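# Park the bike in the rack with the kickstand up

## Task

Put the bike in the floor rack so one wheel sits in the slot near the slot's closed end, with the kickstand fully retracted. When finished the bike must be motionless and touch nothing but the rack: no wall, furniture or loose item. The rack is free to slide on the floor. The bike must not topple or be left leaning, or the task fails.

## Robot and tools

Robot: TidyBot++, a wheeled base 0.54 m long, 0.50 m wide and 0.38 m tall on four powered casters. It carries one seven-joint arm with a two-finger gripper. The arm's shoulder sits 0.12 m ahead of the base centre, 0.68 m up. Cameras: base_camera (fixed on the base, looking forward) and wrist_camera (looks along the hand). At the start the arm is folded, hand down, reaching up to 0.08 m past the base front.

Frames (metres). Base frame: origin on the floor below the base centre, x ahead, y to the left, z up. hand_pose and hand_target use this frame; hand_pose is the point midway between the finger pads, its z axis running out along the fingers and its y axis the direction the fingers open and close. The odometry frame is the base frame as it was when the scene began; base_odometry (x, y, heading in rad, left positive, -3.142 to 3.142) counts wheel turns only, so slip shows as travel and drift of a few cm builds up.

move: one action plus optional cameras (list of base_camera, wrist_camera or all; [] for none; omitted means all) and blocking (true or omitted waits until everything rests; false returns after about 0.5 s while motion continues). With no action it just reports. Action keys:
- base: an object with any of translate_m (forward positive, -2 to 2 m), strafe_m (left positive, -2 to 2 m), rotate_rad (counter-clockwise from above positive, -6.3 to 6.3 rad). These are offsets relative to the base's pose when the command begins, measured along its axes then. A base move gives up after 14 s (time_out).
- joints: absolute targets by name. joint_1_rad (any angle; turns the arm about vertical, positive is clockwise from above, the reverse of rotate_rad), joint_2_rad shoulder -2.249 to 2.249 (0 = upper arm vertical, positive leans forward), joint_3_rad any angle, joint_4_rad elbow -2.579 to 2.579 (0 straight; with joint_3 at 3.14, negative bends forward), joint_5_rad any angle, joint_6_rad wrist -2.099 to 2.099, joint_7_rad any angle (hand down: positive turns counter-clockwise from above; at 1.57 fingers open left/right), gripper_pos 0 (open, about 85 mm gap) to 1 (closed, squeezing 100-150 N per finger). Unlimited joints take the short way round; send steps under half a turn.
- target: absolute hand pose in the base frame, one list of seven numbers [x, y, z, qw, qx, qy, qz], metres then quaternion. With target, joints may only contain gripper_pos. The controller chooses joint angles itself, the elbow may swing, and the path can curve or overshoot. Results usually land within about 3 cm; to correct, add (wanted position minus hand_pose) to your previous target's x, y, z. To hold still after a target, resend hand_target, not hand_pose. Unreachable poses wander up to 10 s, then time_out.
- speeds: caps for this action only: translate_m, strafe_m 0.05 to 0.5 m/s, rotate_rad 0.1 to 1.57 rad/s; for a combined translate+strafe give the cap under one key.
Unknown keys make the call invalid; out-of-range values get it refused, and a refusal or an unplanned stop cancels the rest of that reply's move/wait/finished_scene calls.

wait: seconds (0 to 10), cameras. Commands nothing; returns early when motions settle. wait(0) shows an unblocked move's progress in the line "earlier move".
stop: brakes all running motions; optional cameras. Braked motions report "stopped" and may keep pressing.
zoom_image: camera (base_camera or wrist_camera) and region [x0, y0, x1, y1] in pixels, top-left origin, at most 504 x 504. Images are 644x364 (base) and 644x476 (wrist, fisheye).
read_manual: section "licences"; returns licence texts only.
finished_scene: scene = the current scene's number. Irreversible; the goal must hold with the robot no longer acting.

Result lines: "move" is done or the worst status. base_status, joint_status, hand_status: done, moving, off_target (came to rest away from target, may still push), stopped, contact_stop, time_out, not_followed (built-in check withheld the targets; "joint command not followed" or "pose unreachable", with "cause:" for self-collision), torque_fault, limit_stop_at_motor_heat. Base "done" only means the wheels turned the commanded amount, even if blocked or slipping. on_its_own lists things the robot did uncommanded. hand_target is where the hand would be with all joints at target. motor_effort is percent of maximum per motor, positive toward larger joint values, peak in brackets; noisy and offset by a few percent. base_tilt in degrees (forward, right positive, about 1 degree error). A Motor temperatures line lists each arm joint; MOTOR HOT appears at 60 °C, and at 75 °C an over-temperature fault lets the arm sag for 30-60 s; resend targets after it clears. "ARM HIT" means a hard hit on the base or itself. A joint torque above 104.5 N m (joints 1-4) or 51.3 N m (5-7) triggers a torque fault: the arm and gripper halt 10 s and the call's rest is skipped, though the base still obeys.

Cautions: the arm does not avoid obstacles and keeps pushing when blocked; nothing stops it from hitting the base. Targets low and close in front of the base, pointing forward, often miss or strike the base. A straight-down hand reaches at most about 0.94 m high, only near the base. Loads make the arm sag; do not command a loaded joint to its current reading. Fingers aimed near the floor may hit it, as the hand is often 1-2 cm off. The robot can tip if the raised arm snags something above about 0.6 m while the base moves, if a raised hand is pushed or pulled sideways, or if a stretched arm swings sideways; backing off or retracting the arm rights it. Occasional brief tugs on held parts or pushes on loose items may occur. Avoid dropping or releasing moving parts, slamming, hard hits, strong pushes, heavy fast-swung loads, twisting the gripper, or gripping hard on something still resting on a surface. Drive slowly near the rack, since it slides freely.

Each tool is called after "Request:" as a command line: name --argument value for each argument, lists and objects as JSON in quotes; but a table of rows of numbers goes row by row, as --pt "numbers of a row", without its own name.

## Session

Request:
move

Scene clock: 0.00 s.
Motor temperatures (°C): [42 35 36 36 42 43 47]
base_odometry: x=+0.000 y=+0.000 heading=+0.000
base_tilt: forward=-0.1 right=+0.0
base_status: not commanded
joint_positions: joint_1_rad=+0.009 joint_2_rad=-0.339 joint_3_rad=+3.110 joint_4_rad=-2.512 joint_5_rad=-0.030 joint_6_rad=-0.906 joint_7_rad=+1.562 gripper_pos=+0.000
joint_status: not commanded
motor_effort: joint_1_rad=-1 joint_2_rad=+0 joint_3_rad=+2 joint_4_rad=+12 joint_5_rad=+0 joint_6_rad=+1 joint_7_rad=+0
hand_pose: x=+0.2573 y=+0.0107 z=+0.5898 quat_wxyz=(-0.007, +0.999, -0.003, +0.032) (m; base frame)
hand_target: x=+0.2572 y=+0.0107 z=+0.5897 quat_wxyz=(-0.007, +0.999, -0.003, +0.031) (m; base frame)
hand_status: not commanded
pictures: base_camera, wrist_camera

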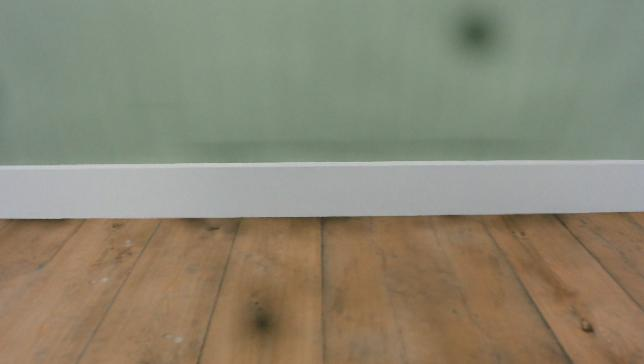

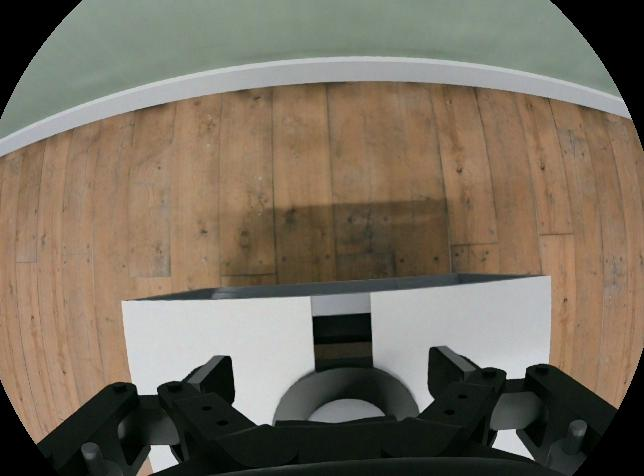

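Request:
move --base '{"rotate_rad": 1.2}'

Request:
move --base '{"rotate_rad": 1.0}'

Request:
move --base '{"rotate_rad": 1.0}'

Request:
move --base '{"rotate_rad": 1.0}'

Request:
move --base '{"rotate_rad": 1.0}'

Scene clock: 6.50 s.
Motor temperatures (°C): [42 35 36 36 42 43 47]
move: done
base_odometry: x=+0.000 y=+0.000 heading=+1.200
base_tilt: forward=+0.0 right=+0.0
base_status: done
joint_positions: joint_1_rad=+0.009 joint_2_rad=-0.339 joint_3_rad=+3.110 joint_4_rad=-2.512 joint_5_rad=-0.030 joint_6_rad=-0.906 joint_7_rad=+1.562 gripper_pos=+0.000
joint_status: not commanded
motor_effort: joint_1_rad=-1(2) joint_2_rad=+0(1) joint_3_rad=+1(3) joint_4_rad=+12(13) joint_5_rad=+0(1) joint_6_rad=+1(2) joint_7_rad=+0(0)
hand_pose: x=+0.2573 y=+0.0107 z=+0.5898 quat_wxyz=(-0.007, +0.999, -0.003, +0.032) (m; base frame)
hand_target: x=+0.2572 y=+0.0107 z=+0.5897 quat_wxyz=(-0.007, +0.999, -0.003, +0.031) (m; base frame)
hand_status: not commanded
pictures: base_camera, wrist_camera

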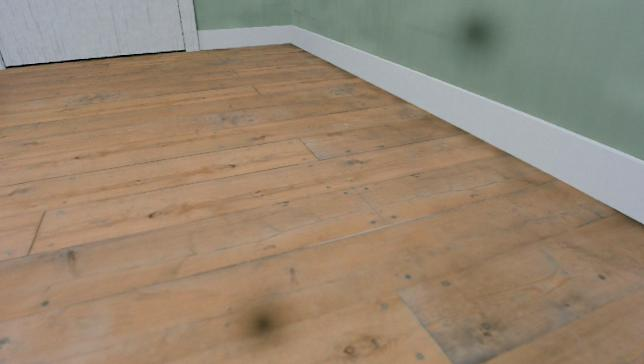

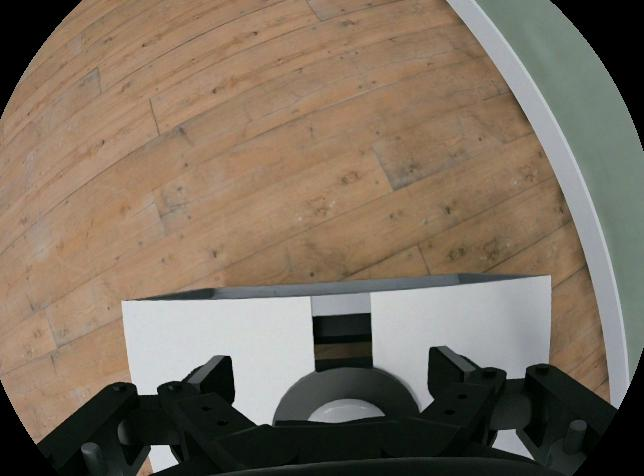

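Scene clock: 8.37 s.
Motor temperatures (°C): [42 35 36 36 42 43 47]
move: done
base_odometry: x=+0.000 y=+0.000 heading=+2.199
base_tilt: forward=-0.1 right=+0.0
base_status: done
joint_positions: joint_1_rad=+0.009 joint_2_rad=-0.339 joint_3_rad=+3.110 joint_4_rad=-2.512 joint_5_rad=-0.030 joint_6_rad=-0.906 joint_7_rad=+1.562 gripper_pos=+0.000
joint_status: not commanded
motor_effort: joint_1_rad=-1(1) joint_2_rad=-1(1) joint_3_rad=+3(3) joint_4_rad=+13(14) joint_5_rad=+0(1) joint_6_rad=+1(2) joint_7_rad=+0(0)
hand_pose: x=+0.2573 y=+0.0107 z=+0.5898 quat_wxyz=(-0.007, +0.999, -0.003, +0.032) (m; base frame)
hand_target: x=+0.2572 y=+0.0107 z=+0.5897 quat_wxyz=(-0.007, +0.999, -0.003, +0.031) (m; base frame)
hand_status: not commanded
pictures: base_camera, wrist_camera

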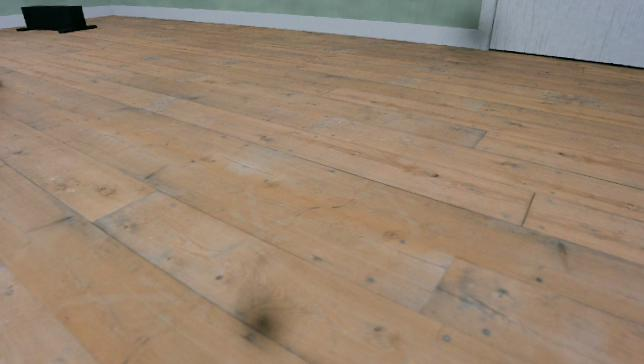

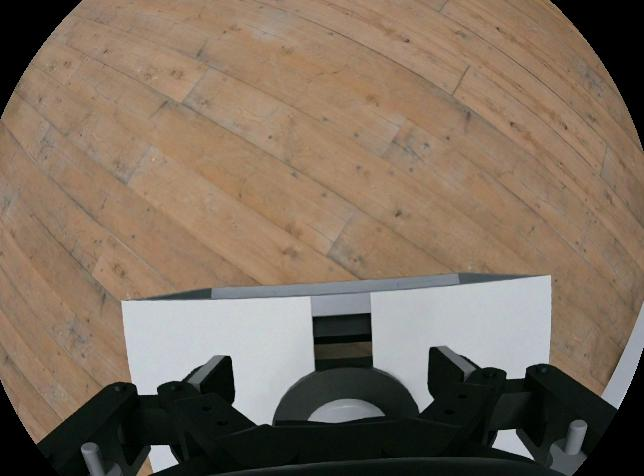

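Scene clock: 10.23 s.
Motor temperatures (°C): [42 35 36 36 42 43 47]
move: done
base_odometry: x=+0.000 y=+0.000 heading=-3.084
base_tilt: forward=-0.1 right=+0.1
base_status: done
joint_positions: joint_1_rad=+0.009 joint_2_rad=-0.339 joint_3_rad=+3.110 joint_4_rad=-2.512 joint_5_rad=-0.030 joint_6_rad=-0.906 joint_7_rad=+1.562 gripper_pos=+0.000
joint_status: not commanded
motor_effort: joint_1_rad=-1(1) joint_2_rad=+0(1) joint_3_rad=+2(3) joint_4_rad=+12(13) joint_5_rad=+0(1) joint_6_rad=+1(2) joint_7_rad=+0(0)
hand_pose: x=+0.2573 y=+0.0107 z=+0.5898 quat_wxyz=(-0.007, +0.999, -0.003, +0.032) (m; base frame)
hand_target: x=+0.2572 y=+0.0107 z=+0.5897 quat_wxyz=(-0.007, +0.999, -0.003, +0.031) (m; base frame)
hand_status: not commanded
pictures: base_camera, wrist_camera

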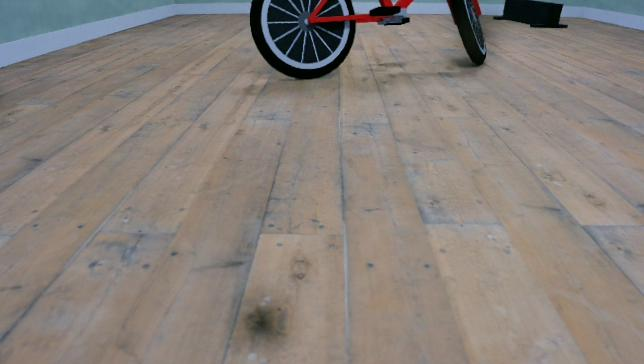

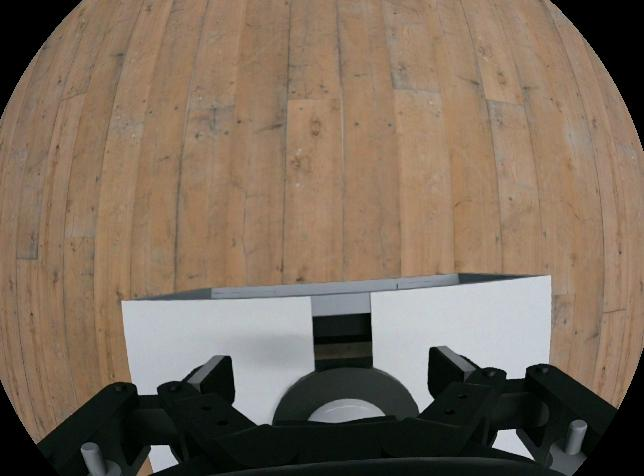

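Scene clock: 12.10 s.
Motor temperatures (°C): [42 35 36 36 42 43 47]
move: done
base_odometry: x=+0.000 y=+0.000 heading=-2.085
base_tilt: forward=-0.1 right=+0.0
base_status: done
joint_positions: joint_1_rad=+0.009 joint_2_rad=-0.339 joint_3_rad=+3.110 joint_4_rad=-2.512 joint_5_rad=-0.030 joint_6_rad=-0.906 joint_7_rad=+1.562 gripper_pos=+0.000
joint_status: not commanded
motor_effort: joint_1_rad=-1(2) joint_2_rad=+0(1) joint_3_rad=+2(3) joint_4_rad=+13(13) joint_5_rad=+0(1) joint_6_rad=+1(2) joint_7_rad=+0(0)
hand_pose: x=+0.2573 y=+0.0107 z=+0.5898 quat_wxyz=(-0.007, +0.999, -0.003, +0.032) (m; base frame)
hand_target: x=+0.2572 y=+0.0107 z=+0.5897 quat_wxyz=(-0.007, +0.999, -0.003, +0.031) (m; base frame)
hand_status: not commanded
pictures: base_camera, wrist_camera

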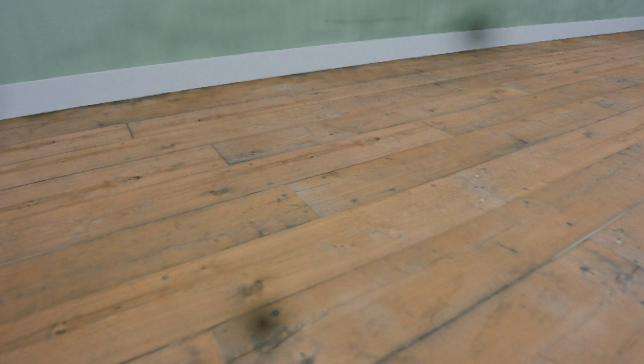

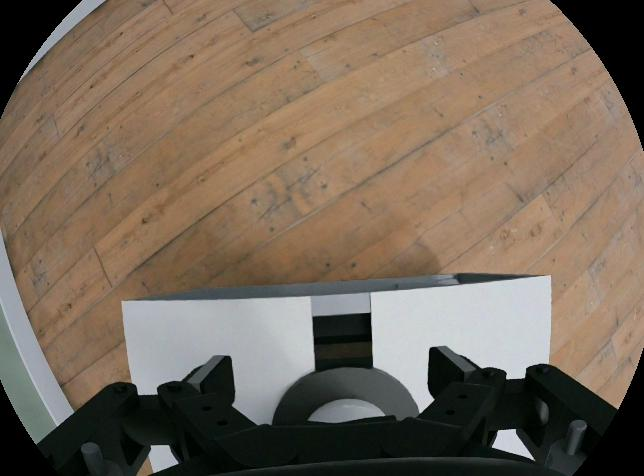

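Scene clock: 13.97 s.
Motor temperatures (°C): [42 35 36 36 42 43 47]
move: done
base_odometry: x=+0.000 y=+0.000 heading=-1.085
base_tilt: forward=+0.0 right=+0.0
base_status: done
joint_positions: joint_1_rad=+0.009 joint_2_rad=-0.339 joint_3_rad=+3.110 joint_4_rad=-2.512 joint_5_rad=-0.030 joint_6_rad=-0.906 joint_7_rad=+1.562 gripper_pos=+0.000
joint_status: not commanded
motor_effort: joint_1_rad=-1(1) joint_2_rad=+0(1) joint_3_rad=+2(3) joint_4_rad=+13(13) joint_5_rad=+0(1) joint_6_rad=+1(2) joint_7_rad=+0(0)
hand_pose: x=+0.2573 y=+0.0107 z=+0.5898 quat_wxyz=(-0.007, +0.999, -0.003, +0.032) (m; base frame)
hand_target: x=+0.2572 y=+0.0107 z=+0.5897 quat_wxyz=(-0.007, +0.999, -0.003, +0.031) (m; base frame)
hand_status: not commanded
pictures: base_camera, wrist_camera

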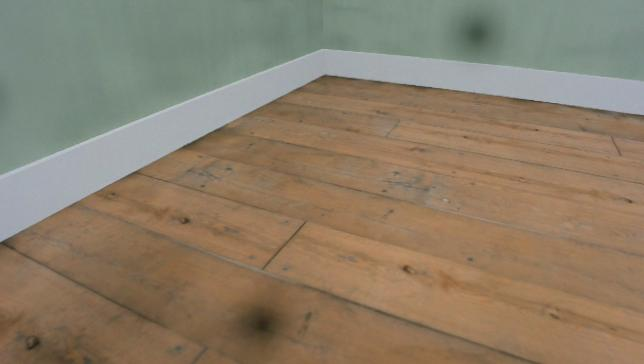

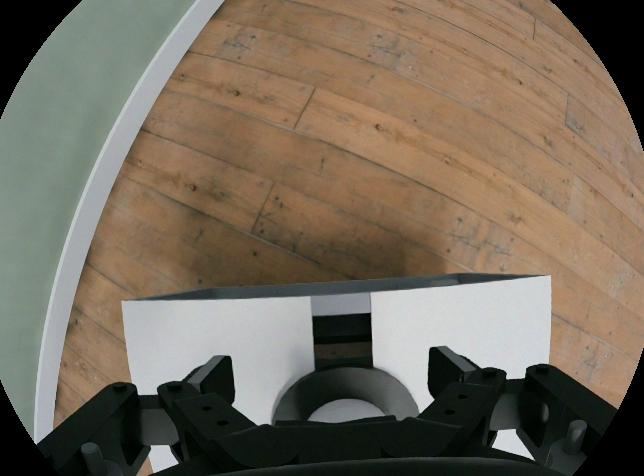

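Request:
move --base '{"rotate_rad": -1.9}' --joints '{"joint_6_rad": 0.35}'

Request:
zoom_image --camera "wrist_camera" --region '[100, 50, 600, 400]'

Request:
zoom_image --camera "base_camera" --region '[200, 0, 644, 120]'

Scene clock: 23.00 s.
Motor temperatures (°C): [42 35 36 36 42 43 47]
move: done
base_odometry: x=+0.000 y=+0.000 heading=-2.985
base_tilt: forward=-0.1 right=+0.0
base_status: done
joint_positions: joint_1_rad=+0.009 joint_2_rad=-0.339 joint_3_rad=+3.110 joint_4_rad=-2.511 joint_5_rad=-0.030 joint_6_rad=+0.268 joint_7_rad=+1.562 gripper_pos=+0.000
joint_status: all done
motor_effort: joint_1_rad=-1(2) joint_2_rad=-5(6) joint_3_rad=+3(3) joint_4_rad=+17(18) joint_5_rad=+0(1) joint_6_rad=+9(9) joint_7_rad=+0(0)
hand_pose: x=+0.5319 y=+0.0088 z=+0.7986 quat_wxyz=(-0.009, +0.815, -0.006, +0.580) (m; base frame)
hand_target: x=+0.5390 y=+0.0084 z=+0.8226 quat_wxyz=(-0.009, +0.790, -0.006, +0.612) (m; base frame)
hand_status: not commanded
pictures: base_camera, wrist_camera

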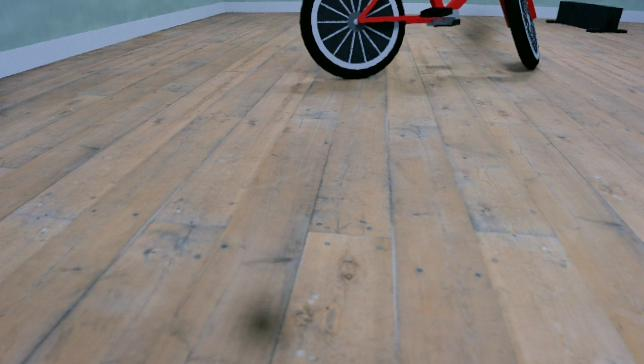

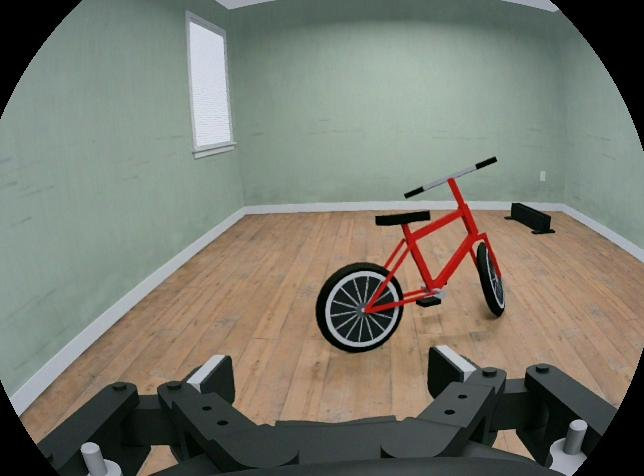

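Scaled by 1.008.

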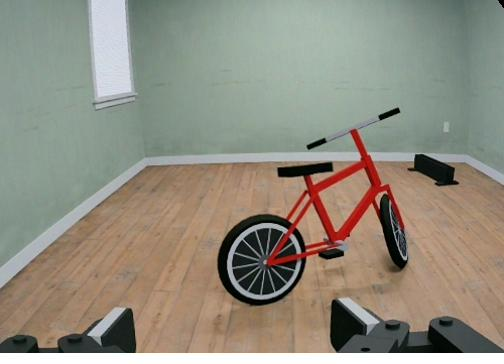

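Scaled by 1.135.

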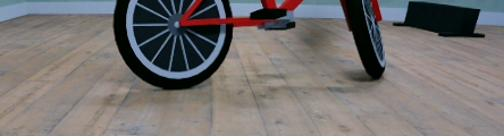

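Request:
zoom_image --camera "wrist_camera" --region '[480, 180, 600, 250]'

Request:
zoom_image --camera "wrist_camera" --region '[300, 140, 520, 360]'

Scaled by 4.200.

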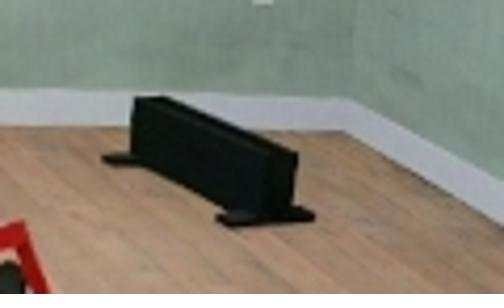

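Scaled by 2.291.

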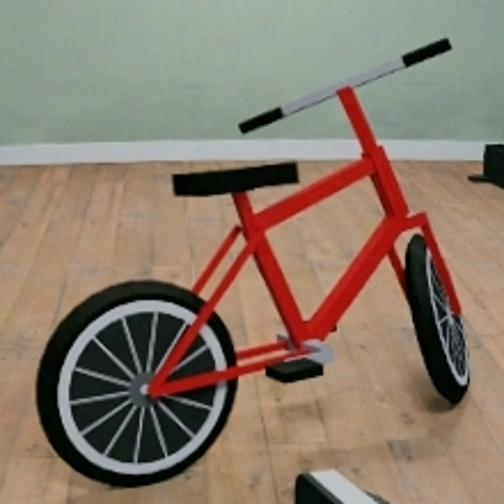

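Request:
move --base '{"translate_m": 0.6, "strafe_m": -1.9}'

Request:
move --base '{"translate_m": 1.2, "strafe_m": -0.1}'

Request:
zoom_image --camera "wrist_camera" --region '[220, 180, 420, 330]'

Scene clock: 61.97 s.
Motor temperatures (°C): [41 35 36 36 42 43 47]
move: done
base_odometry: x=-0.890 y=+1.783 heading=-2.986
base_tilt: forward=+0.0 right=+0.0
base_status: done
joint_positions: joint_1_rad=+0.009 joint_2_rad=-0.339 joint_3_rad=+3.110 joint_4_rad=-2.511 joint_5_rad=-0.030 joint_6_rad=+0.268 joint_7_rad=+1.562 gripper_pos=+0.000
joint_status: not commanded
motor_effort: joint_1_rad=-1(1) joint_2_rad=-5(6) joint_3_rad=+2(4) joint_4_rad=+17(18) joint_5_rad=+0(1) joint_6_rad=+8(10) joint_7_rad=+0(0)
hand_pose: x=+0.5319 y=+0.0087 z=+0.7987 quat_wxyz=(-0.009, +0.815, -0.006, +0.580) (m; base frame)
hand_target: x=+0.5390 y=+0.0084 z=+0.8226 quat_wxyz=(-0.009, +0.790, -0.006, +0.612) (m; base frame)
hand_status: not commanded
pictures: base_camera, wrist_camera

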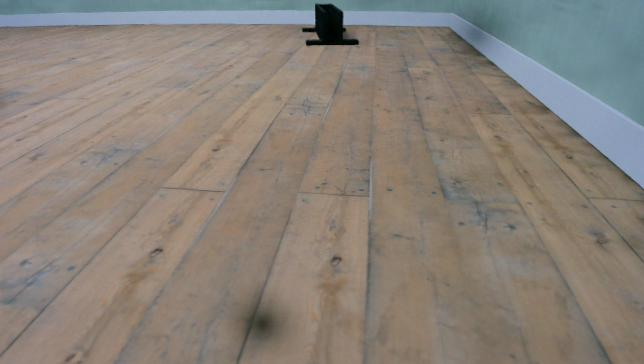

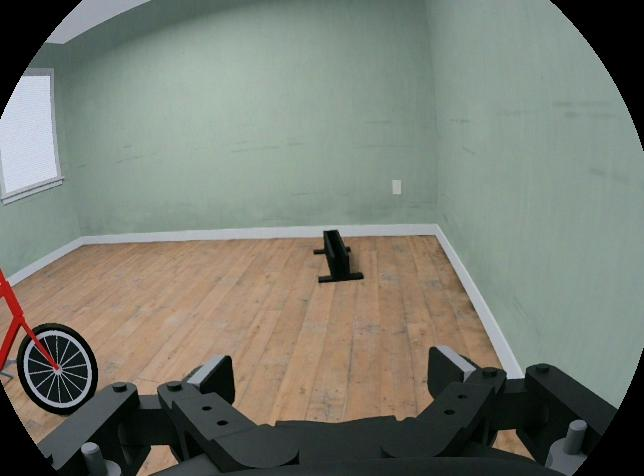

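Scene clock: 65.73 s.
Motor temperatures (°C): [41 35 36 36 42 43 47]
move: done
base_odometry: x=-2.091 y=+1.696 heading=-2.986
base_tilt: forward=-0.1 right=+0.0
base_status: done
joint_positions: joint_1_rad=+0.009 joint_2_rad=-0.339 joint_3_rad=+3.110 joint_4_rad=-2.511 joint_5_rad=-0.030 joint_6_rad=+0.270 joint_7_rad=+1.562 gripper_pos=+0.000
joint_status: not commanded
motor_effort: joint_1_rad=-1(1) joint_2_rad=-5(7) joint_3_rad=+2(3) joint_4_rad=+17(18) joint_5_rad=+0(1) joint_6_rad=+9(10) joint_7_rad=+0(0)
hand_pose: x=+0.5321 y=+0.0087 z=+0.7992 quat_wxyz=(-0.009, +0.814, -0.006, +0.581) (m; base frame)
hand_target: x=+0.5390 y=+0.0084 z=+0.8226 quat_wxyz=(-0.009, +0.790, -0.006, +0.612) (m; base frame)
hand_status: not commanded
pictures: base_camera, wrist_camera

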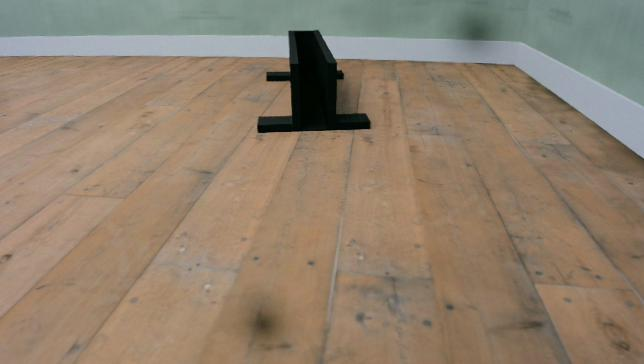

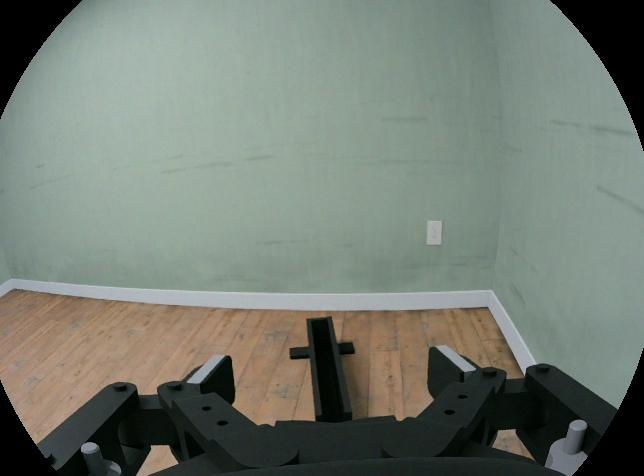

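Scaled by 2.520.

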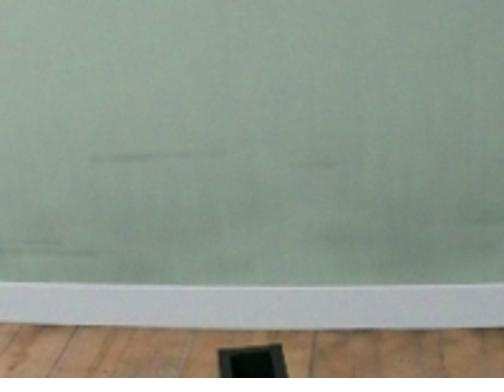

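Request:
move --joints '{"joint_6_rad": -0.1}'

Request:
zoom_image --camera "wrist_camera" --region '[240, 130, 400, 290]'

Request:
zoom_image --camera "base_camera" --region '[220, 10, 400, 150]'

Scene clock: 83.43 s.
Motor temperatures (°C): [41 35 35 36 42 43 47]
move: done
base_odometry: x=-2.091 y=+1.696 heading=-2.986
base_tilt: forward=+0.0 right=+0.1
base_status: not commanded
joint_positions: joint_1_rad=+0.009 joint_2_rad=-0.339 joint_3_rad=+3.110 joint_4_rad=-2.511 joint_5_rad=-0.030 joint_6_rad=-0.058 joint_7_rad=+1.562 gripper_pos=+0.000
joint_status: all done
motor_effort: joint_1_rad=-1(1) joint_2_rad=-4(5) joint_3_rad=+2(3) joint_4_rad=+16(19) joint_5_rad=+0(1) joint_6_rad=+7(9) joint_7_rad=+0(0)
hand_pose: x=+0.4838 y=+0.0099 z=+0.7099 quat_wxyz=(-0.009, +0.898, -0.005, +0.440) (m; base frame)
hand_target: x=+0.4752 y=+0.0100 z=+0.6993 quat_wxyz=(-0.009, +0.907, -0.005, +0.421) (m; base frame)
hand_status: not commanded
pictures: base_camera, wrist_camera

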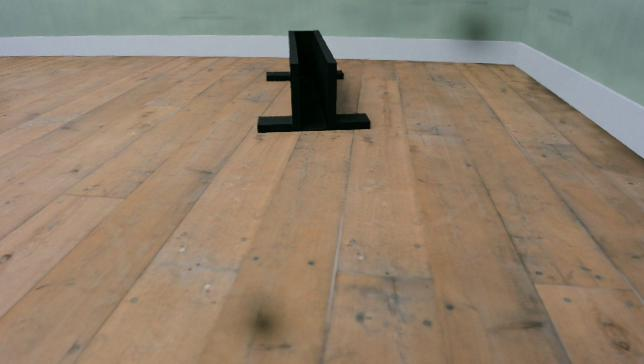

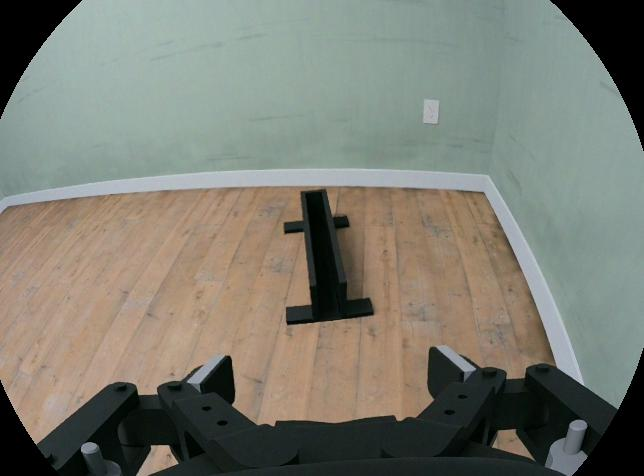

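Scaled by 3.150.

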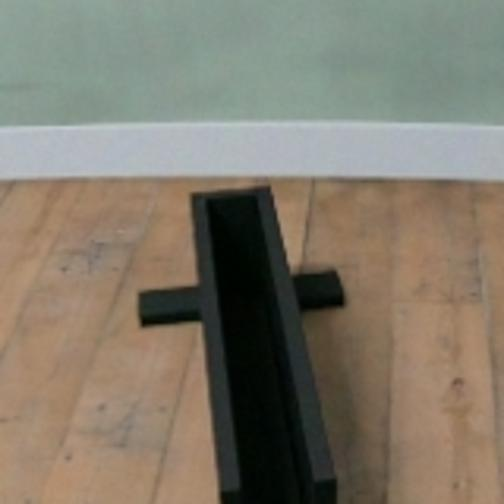

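Scaled by 2.800.

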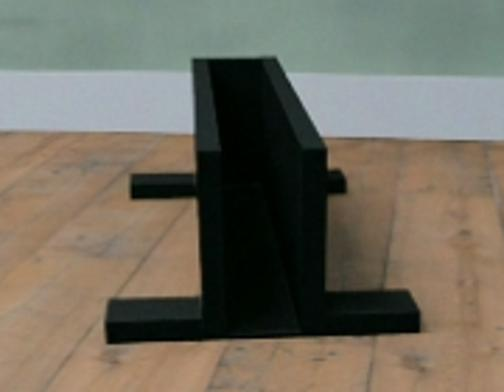

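Request:
move --base '{"translate_m": 0.776, "strafe_m": 0.688}' --joints '{"joint_6_rad": -0.85}'

Request:
move --base '{"translate_m": 0.45, "strafe_m": 0.8}'

Request:
move --base '{"rotate_rad": 3.3}' --joints '{"joint_6_rad": 0.3}'

Scene clock: 125.67 s.
Motor temperatures (°C): [41 35 35 36 42 43 47]
move: done
base_odometry: x=-2.751 y=+0.896 heading=-2.986
base_tilt: forward=-0.1 right=+0.1
base_status: done
joint_positions: joint_1_rad=+0.009 joint_2_rad=-0.339 joint_3_rad=+3.110 joint_4_rad=-2.511 joint_5_rad=-0.030 joint_6_rad=-0.779 joint_7_rad=+1.562 gripper_pos=+0.000
joint_status: all done
motor_effort: joint_1_rad=-1(2) joint_2_rad=-1(4) joint_3_rad=+2(3) joint_4_rad=+13(17) joint_5_rad=+0(1) joint_6_rad=+3(7) joint_7_rad=+0(0)
hand_pose: x=+0.2967 y=+0.0108 z=+0.5950 quat_wxyz=(-0.008, +0.995, -0.003, +0.095) (m; base frame)
hand_target: x=+0.2743 y=+0.0108 z=+0.5913 quat_wxyz=(-0.008, +0.998, -0.003, +0.059) (m; base frame)
hand_status: not commanded
pictures: base_camera, wrist_camera

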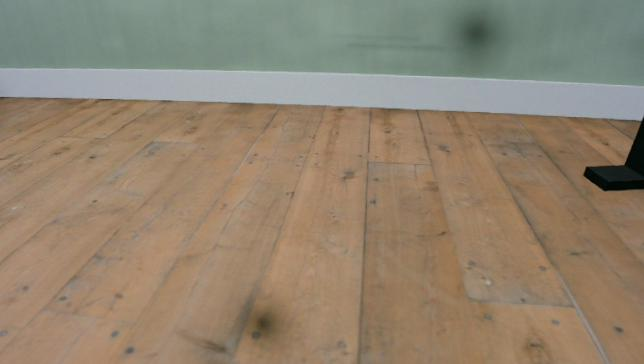

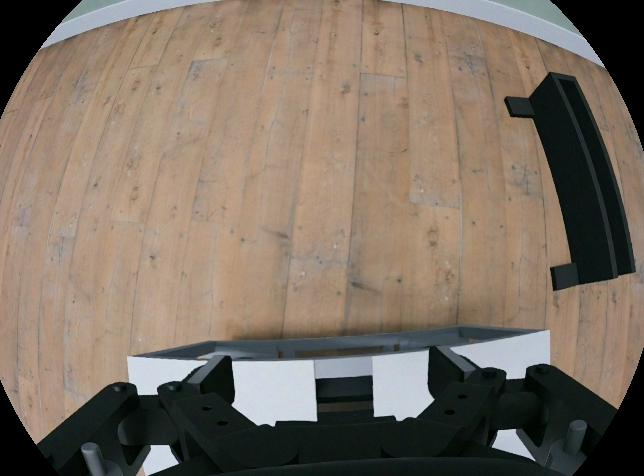

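Scene clock: 128.77 s.
Motor temperatures (°C): [41 35 35 36 42 43 47]
move: done
base_odometry: x=-3.072 y=+0.036 heading=-2.986
base_tilt: forward=-0.1 right=+0.0
base_status: done
joint_positions: joint_1_rad=+0.009 joint_2_rad=-0.339 joint_3_rad=+3.110 joint_4_rad=-2.511 joint_5_rad=-0.030 joint_6_rad=-0.779 joint_7_rad=+1.562 gripper_pos=+0.000
joint_status: not commanded
motor_effort: joint_1_rad=-1(1) joint_2_rad=-1(2) joint_3_rad=+1(3) joint_4_rad=+13(14) joint_5_rad=+0(1) joint_6_rad=+1(3) joint_7_rad=+0(0)
hand_pose: x=+0.2965 y=+0.0108 z=+0.5949 quat_wxyz=(-0.008, +0.995, -0.003, +0.095) (m; base frame)
hand_target: x=+0.2743 y=+0.0108 z=+0.5913 quat_wxyz=(-0.008, +0.998, -0.003, +0.059) (m; base frame)
hand_status: not commanded
pictures: base_camera, wrist_camera

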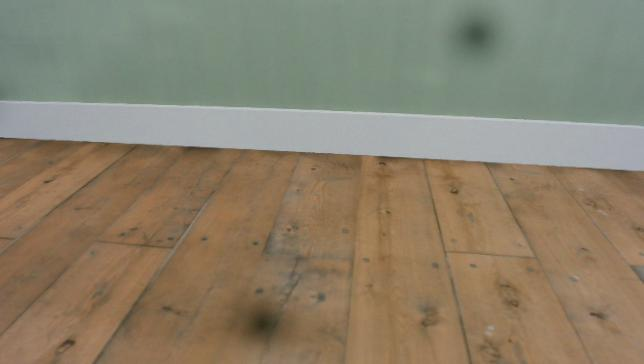

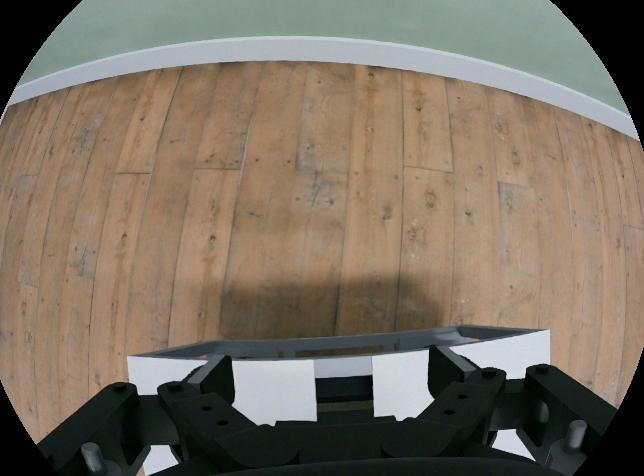

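Scene clock: 132.17 s.
Motor temperatures (°C): [41 35 35 36 42 43 47]
move: done
base_odometry: x=-3.072 y=+0.036 heading=+0.313
base_tilt: forward=-0.1 right=+0.0
base_status: done
joint_positions: joint_1_rad=+0.009 joint_2_rad=-0.339 joint_3_rad=+3.110 joint_4_rad=-2.511 joint_5_rad=-0.030 joint_6_rad=+0.221 joint_7_rad=+1.562 gripper_pos=+0.000
joint_status: all done
motor_effort: joint_1_rad=+0(2) joint_2_rad=-5(6) joint_3_rad=+1(3) joint_4_rad=+17(18) joint_5_rad=+0(1) joint_6_rad=+8(9) joint_7_rad=+0(0)
hand_pose: x=+0.5269 y=+0.0089 z=+0.7853 quat_wxyz=(-0.009, +0.828, -0.006, +0.561) (m; base frame)
hand_target: x=+0.5347 y=+0.0086 z=+0.8077 quat_wxyz=(-0.009, +0.806, -0.006, +0.592) (m; base frame)
hand_status: not commanded
pictures: base_camera, wrist_camera

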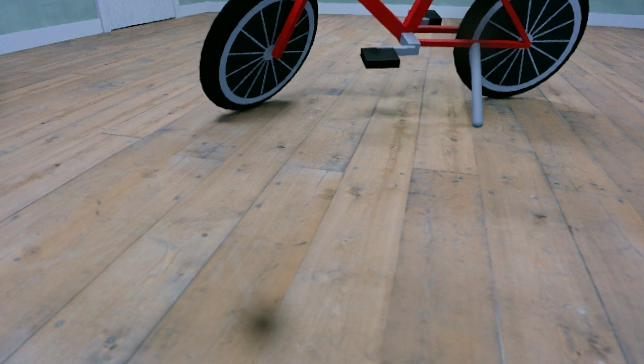

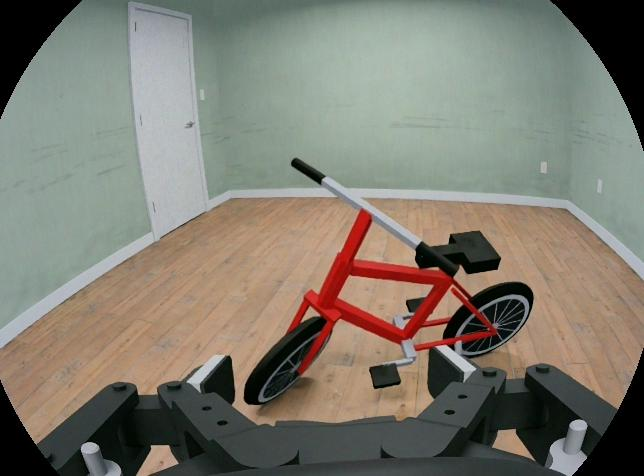

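Request:
move --base '{"translate_m": 0.35, "strafe_m": -0.48, "rotate_rad": 0.147}' --joints '{"joint_6_rad": -0.2}'

Request:
zoom_image --camera "base_camera" --region '[100, 0, 500, 226]'

Request:
zoom_image --camera "wrist_camera" --region '[150, 50, 550, 400]'

Scene clock: 157.30 s.
Motor temperatures (°C): [41 35 35 36 42 43 47]
move: done
base_odometry: x=-2.591 y=-0.313 heading=+0.461
base_tilt: forward=-0.1 right=+0.1
base_status: done
joint_positions: joint_1_rad=+0.009 joint_2_rad=-0.339 joint_3_rad=+3.110 joint_4_rad=-2.511 joint_5_rad=-0.030 joint_6_rad=-0.151 joint_7_rad=+1.562 gripper_pos=+0.000
joint_status: all done
motor_effort: joint_1_rad=-1(2) joint_2_rad=-4(7) joint_3_rad=+2(4) joint_4_rad=+15(18) joint_5_rad=+0(1) joint_6_rad=+6(10) joint_7_rad=+0(0)
hand_pose: x=+0.4653 y=+0.0101 z=+0.6882 quat_wxyz=(-0.009, +0.917, -0.005, +0.398) (m; base frame)
hand_target: x=+0.4539 y=+0.0102 z=+0.6765 quat_wxyz=(-0.009, +0.927, -0.005, +0.375) (m; base frame)
hand_status: not commanded
pictures: base_camera, wrist_camera

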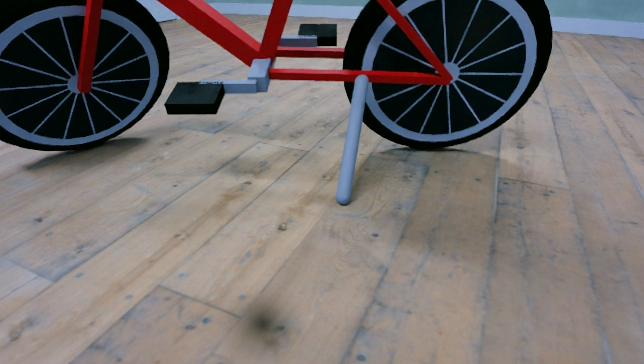

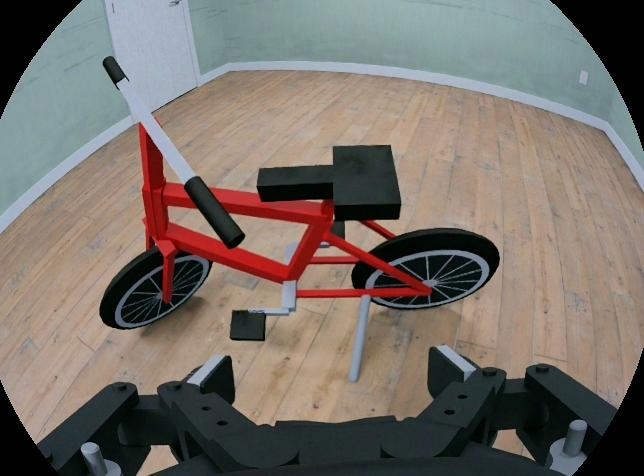

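Scaled by 1.260.

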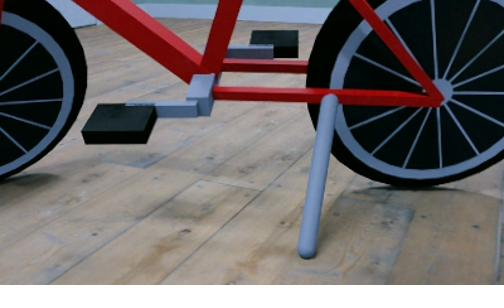

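Scaled by 1.260.

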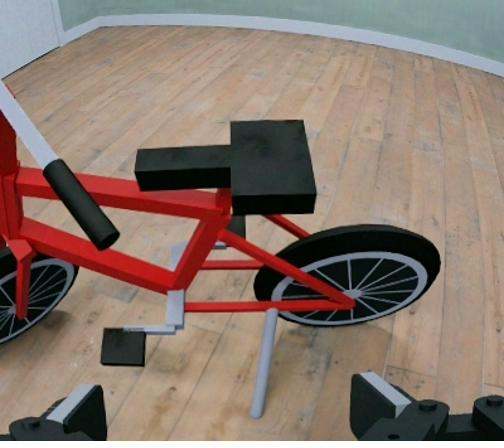

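Request:
move --base '{"translate_m": 0.15, "strafe_m": -0.1}' --target '[0.45, 0.05, 0.75, 0, 0.707, 0.707, 0]'

Scene clock: 193.00 s.
Motor temperatures (°C): [40 35 35 36 42 43 47]
move: off_target
base_odometry: x=-2.412 y=-0.336 heading=+0.460
base_tilt: forward=-0.1 right=+0.1
base_status: done
joint_positions: joint_1_rad=-0.033 joint_2_rad=+0.040 joint_3_rad=+3.053 joint_4_rad=-1.667 joint_5_rad=-0.030 joint_6_rad=-1.363 joint_7_rad=+2.908 gripper_pos=+0.000
joint_status: not commanded
motor_effort: joint_1_rad=-1(2) joint_2_rad=-17(17) joint_3_rad=+1(4) joint_4_rad=+15(18) joint_5_rad=+0(1) joint_6_rad=+0(8) joint_7_rad=+0(0)
hand_pose: x=+0.4646 y=+0.0526 z=+0.7492 quat_wxyz=(+0.007, +0.747, +0.664, +0.039) (m; base frame)
hand_target: x=+0.4500 y=+0.0500 z=+0.7500 quat_wxyz=(+0.000, +0.707, +0.707, +0.000) (m; base frame)
hand_status: off_target (0.015 m and 8.1 deg from the pose sent, 0.075 m and 99.7 deg at the start)
pictures: base_camera, wrist_camera

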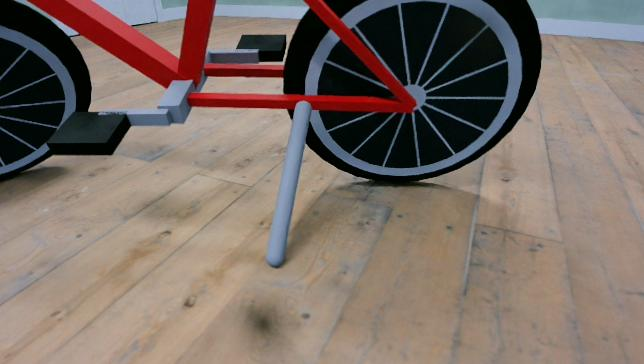

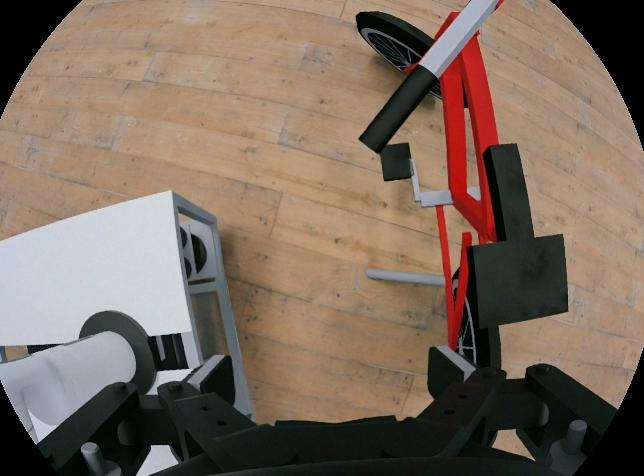

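Request:
move --base '{"translate_m": 0.07}' --target '[0.64, 0.10, 0.72, 0.0555, 0.7049, 0.7049, 0.0555]'

Scene clock: 213.60 s.
Motor temperatures (°C): [40 35 34 36 42 43 47]
move: off_target
base_odometry: x=-2.349 y=-0.305 heading=+0.460
base_tilt: forward=+0.0 right=+0.0
base_status: done
joint_positions: joint_1_rad=-0.033 joint_2_rad=+0.427 joint_3_rad=+2.891 joint_4_rad=-1.295 joint_5_rad=+0.087 joint_6_rad=-1.366 joint_7_rad=+2.904 gripper_pos=+0.000
joint_status: not commanded
motor_effort: joint_1_rad=-1(2) joint_2_rad=-30(31) joint_3_rad=+0(2) joint_4_rad=+15(17) joint_5_rad=+0(1) joint_6_rad=+1(2) joint_7_rad=+0(0)
hand_pose: x=+0.6080 y=+0.1025 z=+0.7122 quat_wxyz=(+0.009, +0.694, +0.719, +0.033) (m; base frame)
hand_target: x=+0.6400 y=+0.1000 z=+0.7200 quat_wxyz=(+0.056, +0.705, +0.705, +0.056) (m; base frame)
hand_status: off_target (0.033 m and 6.2 deg from the pose sent, 0.184 m and 9.0 deg at the start)
pictures: base_camera, wrist_camera

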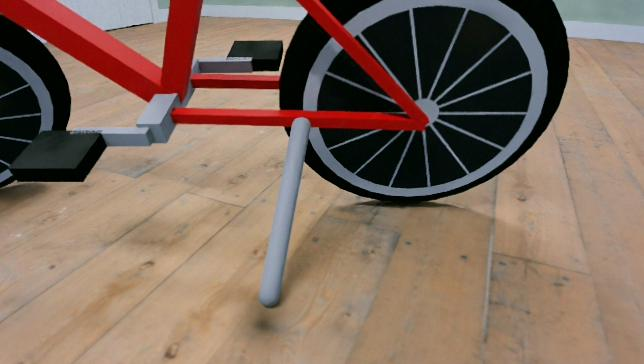

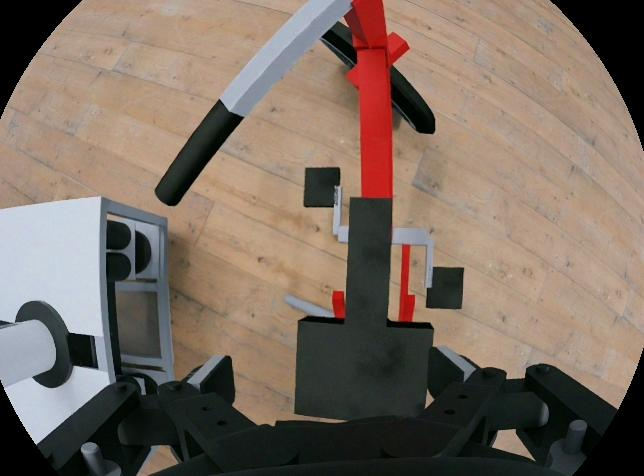

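Request:
move --target '[0.675, 0.155, 0.62, 0.0616, 0.7044, 0.7044, 0.0616]'

Scene clock: 232.73 s.
Motor temperatures (°C): [40 35 34 36 42 42 47]
move: off_target
base_odometry: x=-2.349 y=-0.305 heading=+0.460
base_tilt: forward=-0.1 right=+0.1
base_status: not commanded
joint_positions: joint_1_rad=-0.132 joint_2_rad=+0.606 joint_3_rad=+2.878 joint_4_rad=-1.315 joint_5_rad=+0.174 joint_6_rad=-1.152 joint_7_rad=+2.763 gripper_pos=+0.000
joint_status: not commanded
motor_effort: joint_1_rad=+0(2) joint_2_rad=-35(39) joint_3_rad=-1(2) joint_4_rad=+14(16) joint_5_rad=+0(1) joint_6_rad=+1(2) joint_7_rad=+0(0)
hand_pose: x=+0.6546 y=+0.1551 z=+0.6178 quat_wxyz=(+0.024, +0.696, +0.716, +0.038) (m; base frame)
hand_target: x=+0.6750 y=+0.1550 z=+0.6200 quat_wxyz=(+0.062, +0.704, +0.704, +0.062) (m; base frame)
hand_status: off_target (0.020 m and 5.3 deg from the pose sent, 0.125 m and 7.1 deg at the start)
pictures: base_camera, wrist_camera

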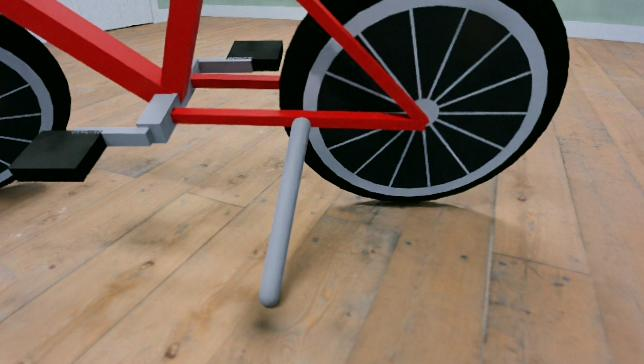

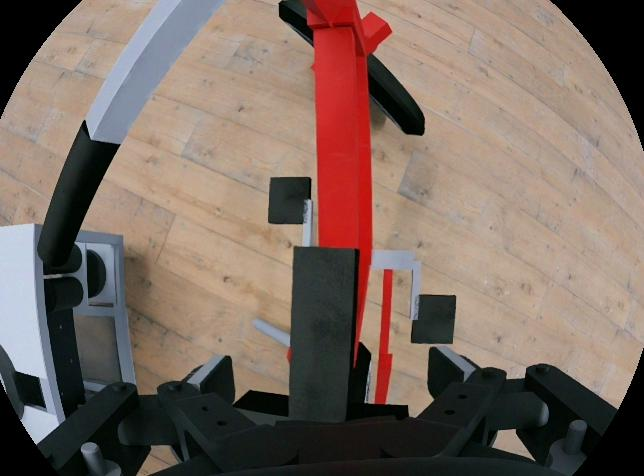

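Request:
move --target '[0.69, 0.155, 0.56, 0.0784, 0.7027, 0.7027, 0.0784]'

Request:
zoom_image --camera "wrist_camera" --region '[150, 200, 500, 450]'

Scene clock: 239.27 s.
Motor temperatures (°C): [40 35 34 36 42 42 47]
move: off_target
base_odometry: x=-2.349 y=-0.305 heading=+0.460
base_tilt: forward=-0.1 right=+0.0
base_status: not commanded
joint_positions: joint_1_rad=-0.132 joint_2_rad=+0.666 joint_3_rad=+2.877 joint_4_rad=-1.411 joint_5_rad=+0.249 joint_6_rad=-0.951 joint_7_rad=+2.697 gripper_pos=+0.000
joint_status: not commanded
motor_effort: joint_1_rad=-1(1) joint_2_rad=-36(39) joint_3_rad=-1(3) joint_4_rad=+14(16) joint_5_rad=+1(1) joint_6_rad=+2(2) joint_7_rad=+0(0)
hand_pose: x=+0.6734 y=+0.1527 z=+0.5610 quat_wxyz=(+0.050, +0.699, +0.711, +0.055) (m; base frame)
hand_target: x=+0.6900 y=+0.1550 z=+0.5600 quat_wxyz=(+0.078, +0.703, +0.703, +0.078) (m; base frame)
hand_status: off_target (0.017 m and 4.4 deg from the pose sent, 0.068 m and 7.9 deg at the start)
pictures: base_camera, wrist_camera

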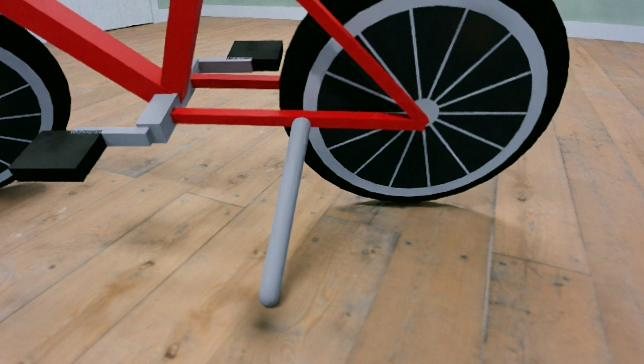

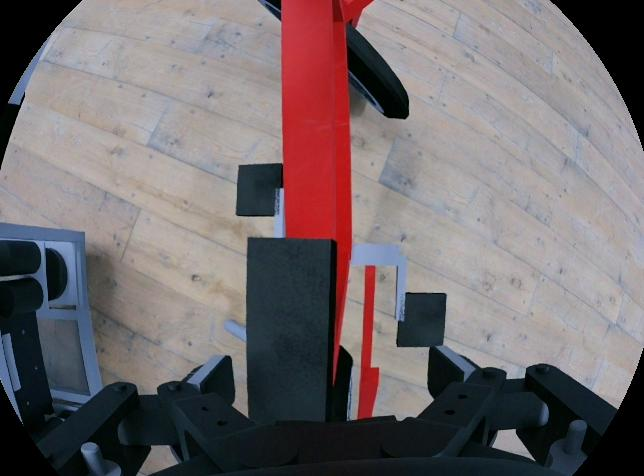

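Scaled by 1.440.

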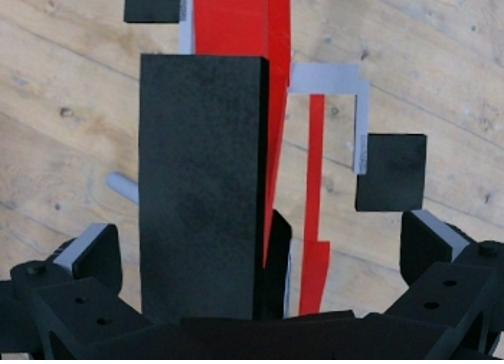

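Request:
move --target '[0.684, 0.157, 0.497, 0.0784, 0.7027, 0.7027, 0.0784]'

Request:
zoom_image --camera "wrist_camera" --region '[150, 200, 500, 450]'

Scene clock: 247.20 s.
Motor temperatures (°C): [40 35 34 36 42 42 47]
move: off_target
base_odometry: x=-2.349 y=-0.305 heading=+0.460
base_tilt: forward=+0.0 right=+0.0
base_status: not commanded
joint_positions: joint_1_rad=-0.133 joint_2_rad=+0.672 joint_3_rad=+2.873 joint_4_rad=-1.480 joint_5_rad=+0.317 joint_6_rad=-0.833 joint_7_rad=+2.619 gripper_pos=+0.000
joint_status: not commanded
motor_effort: joint_1_rad=-1(1) joint_2_rad=-20(36) joint_3_rad=+1(2) joint_4_rad=+10(13) joint_5_rad=+1(2) joint_6_rad=+7(9) joint_7_rad=+0(1)
hand_pose: x=+0.6805 y=+0.1511 z=+0.5428 quat_wxyz=(+0.073, +0.703, +0.703, +0.073) (m; base frame)
hand_target: x=+0.6840 y=+0.1570 z=+0.4970 quat_wxyz=(+0.078, +0.703, +0.703, +0.078) (m; base frame)
hand_status: off_target (0.046 m and 0.9 deg from the pose sent, 0.065 m and 4.4 deg at the start)
pictures: base_camera, wrist_camera

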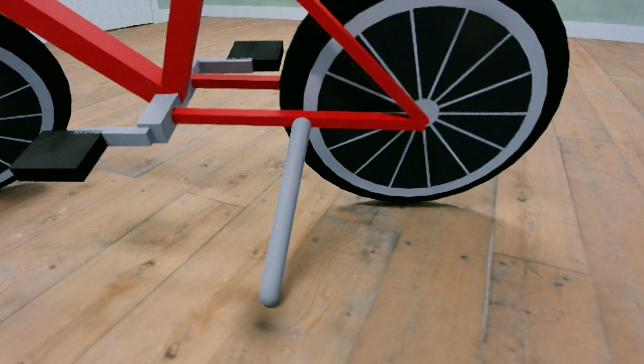

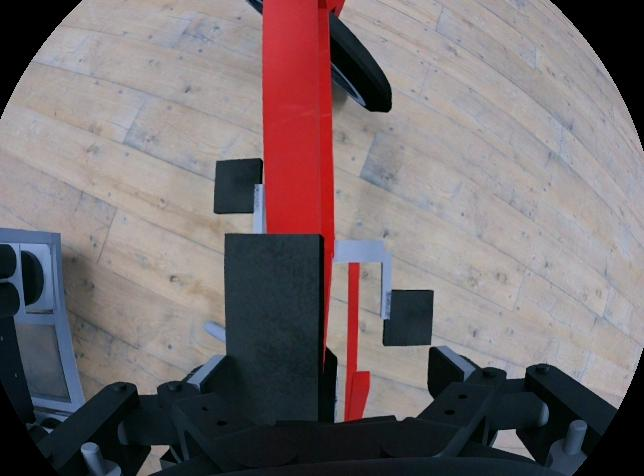

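Scaled by 1.440.

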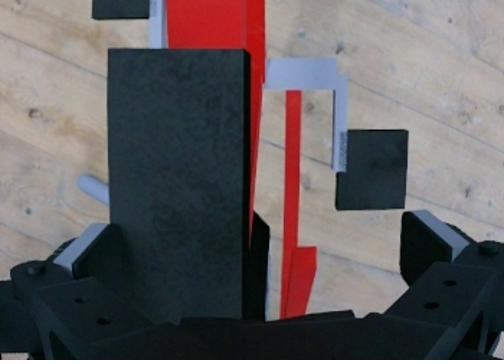

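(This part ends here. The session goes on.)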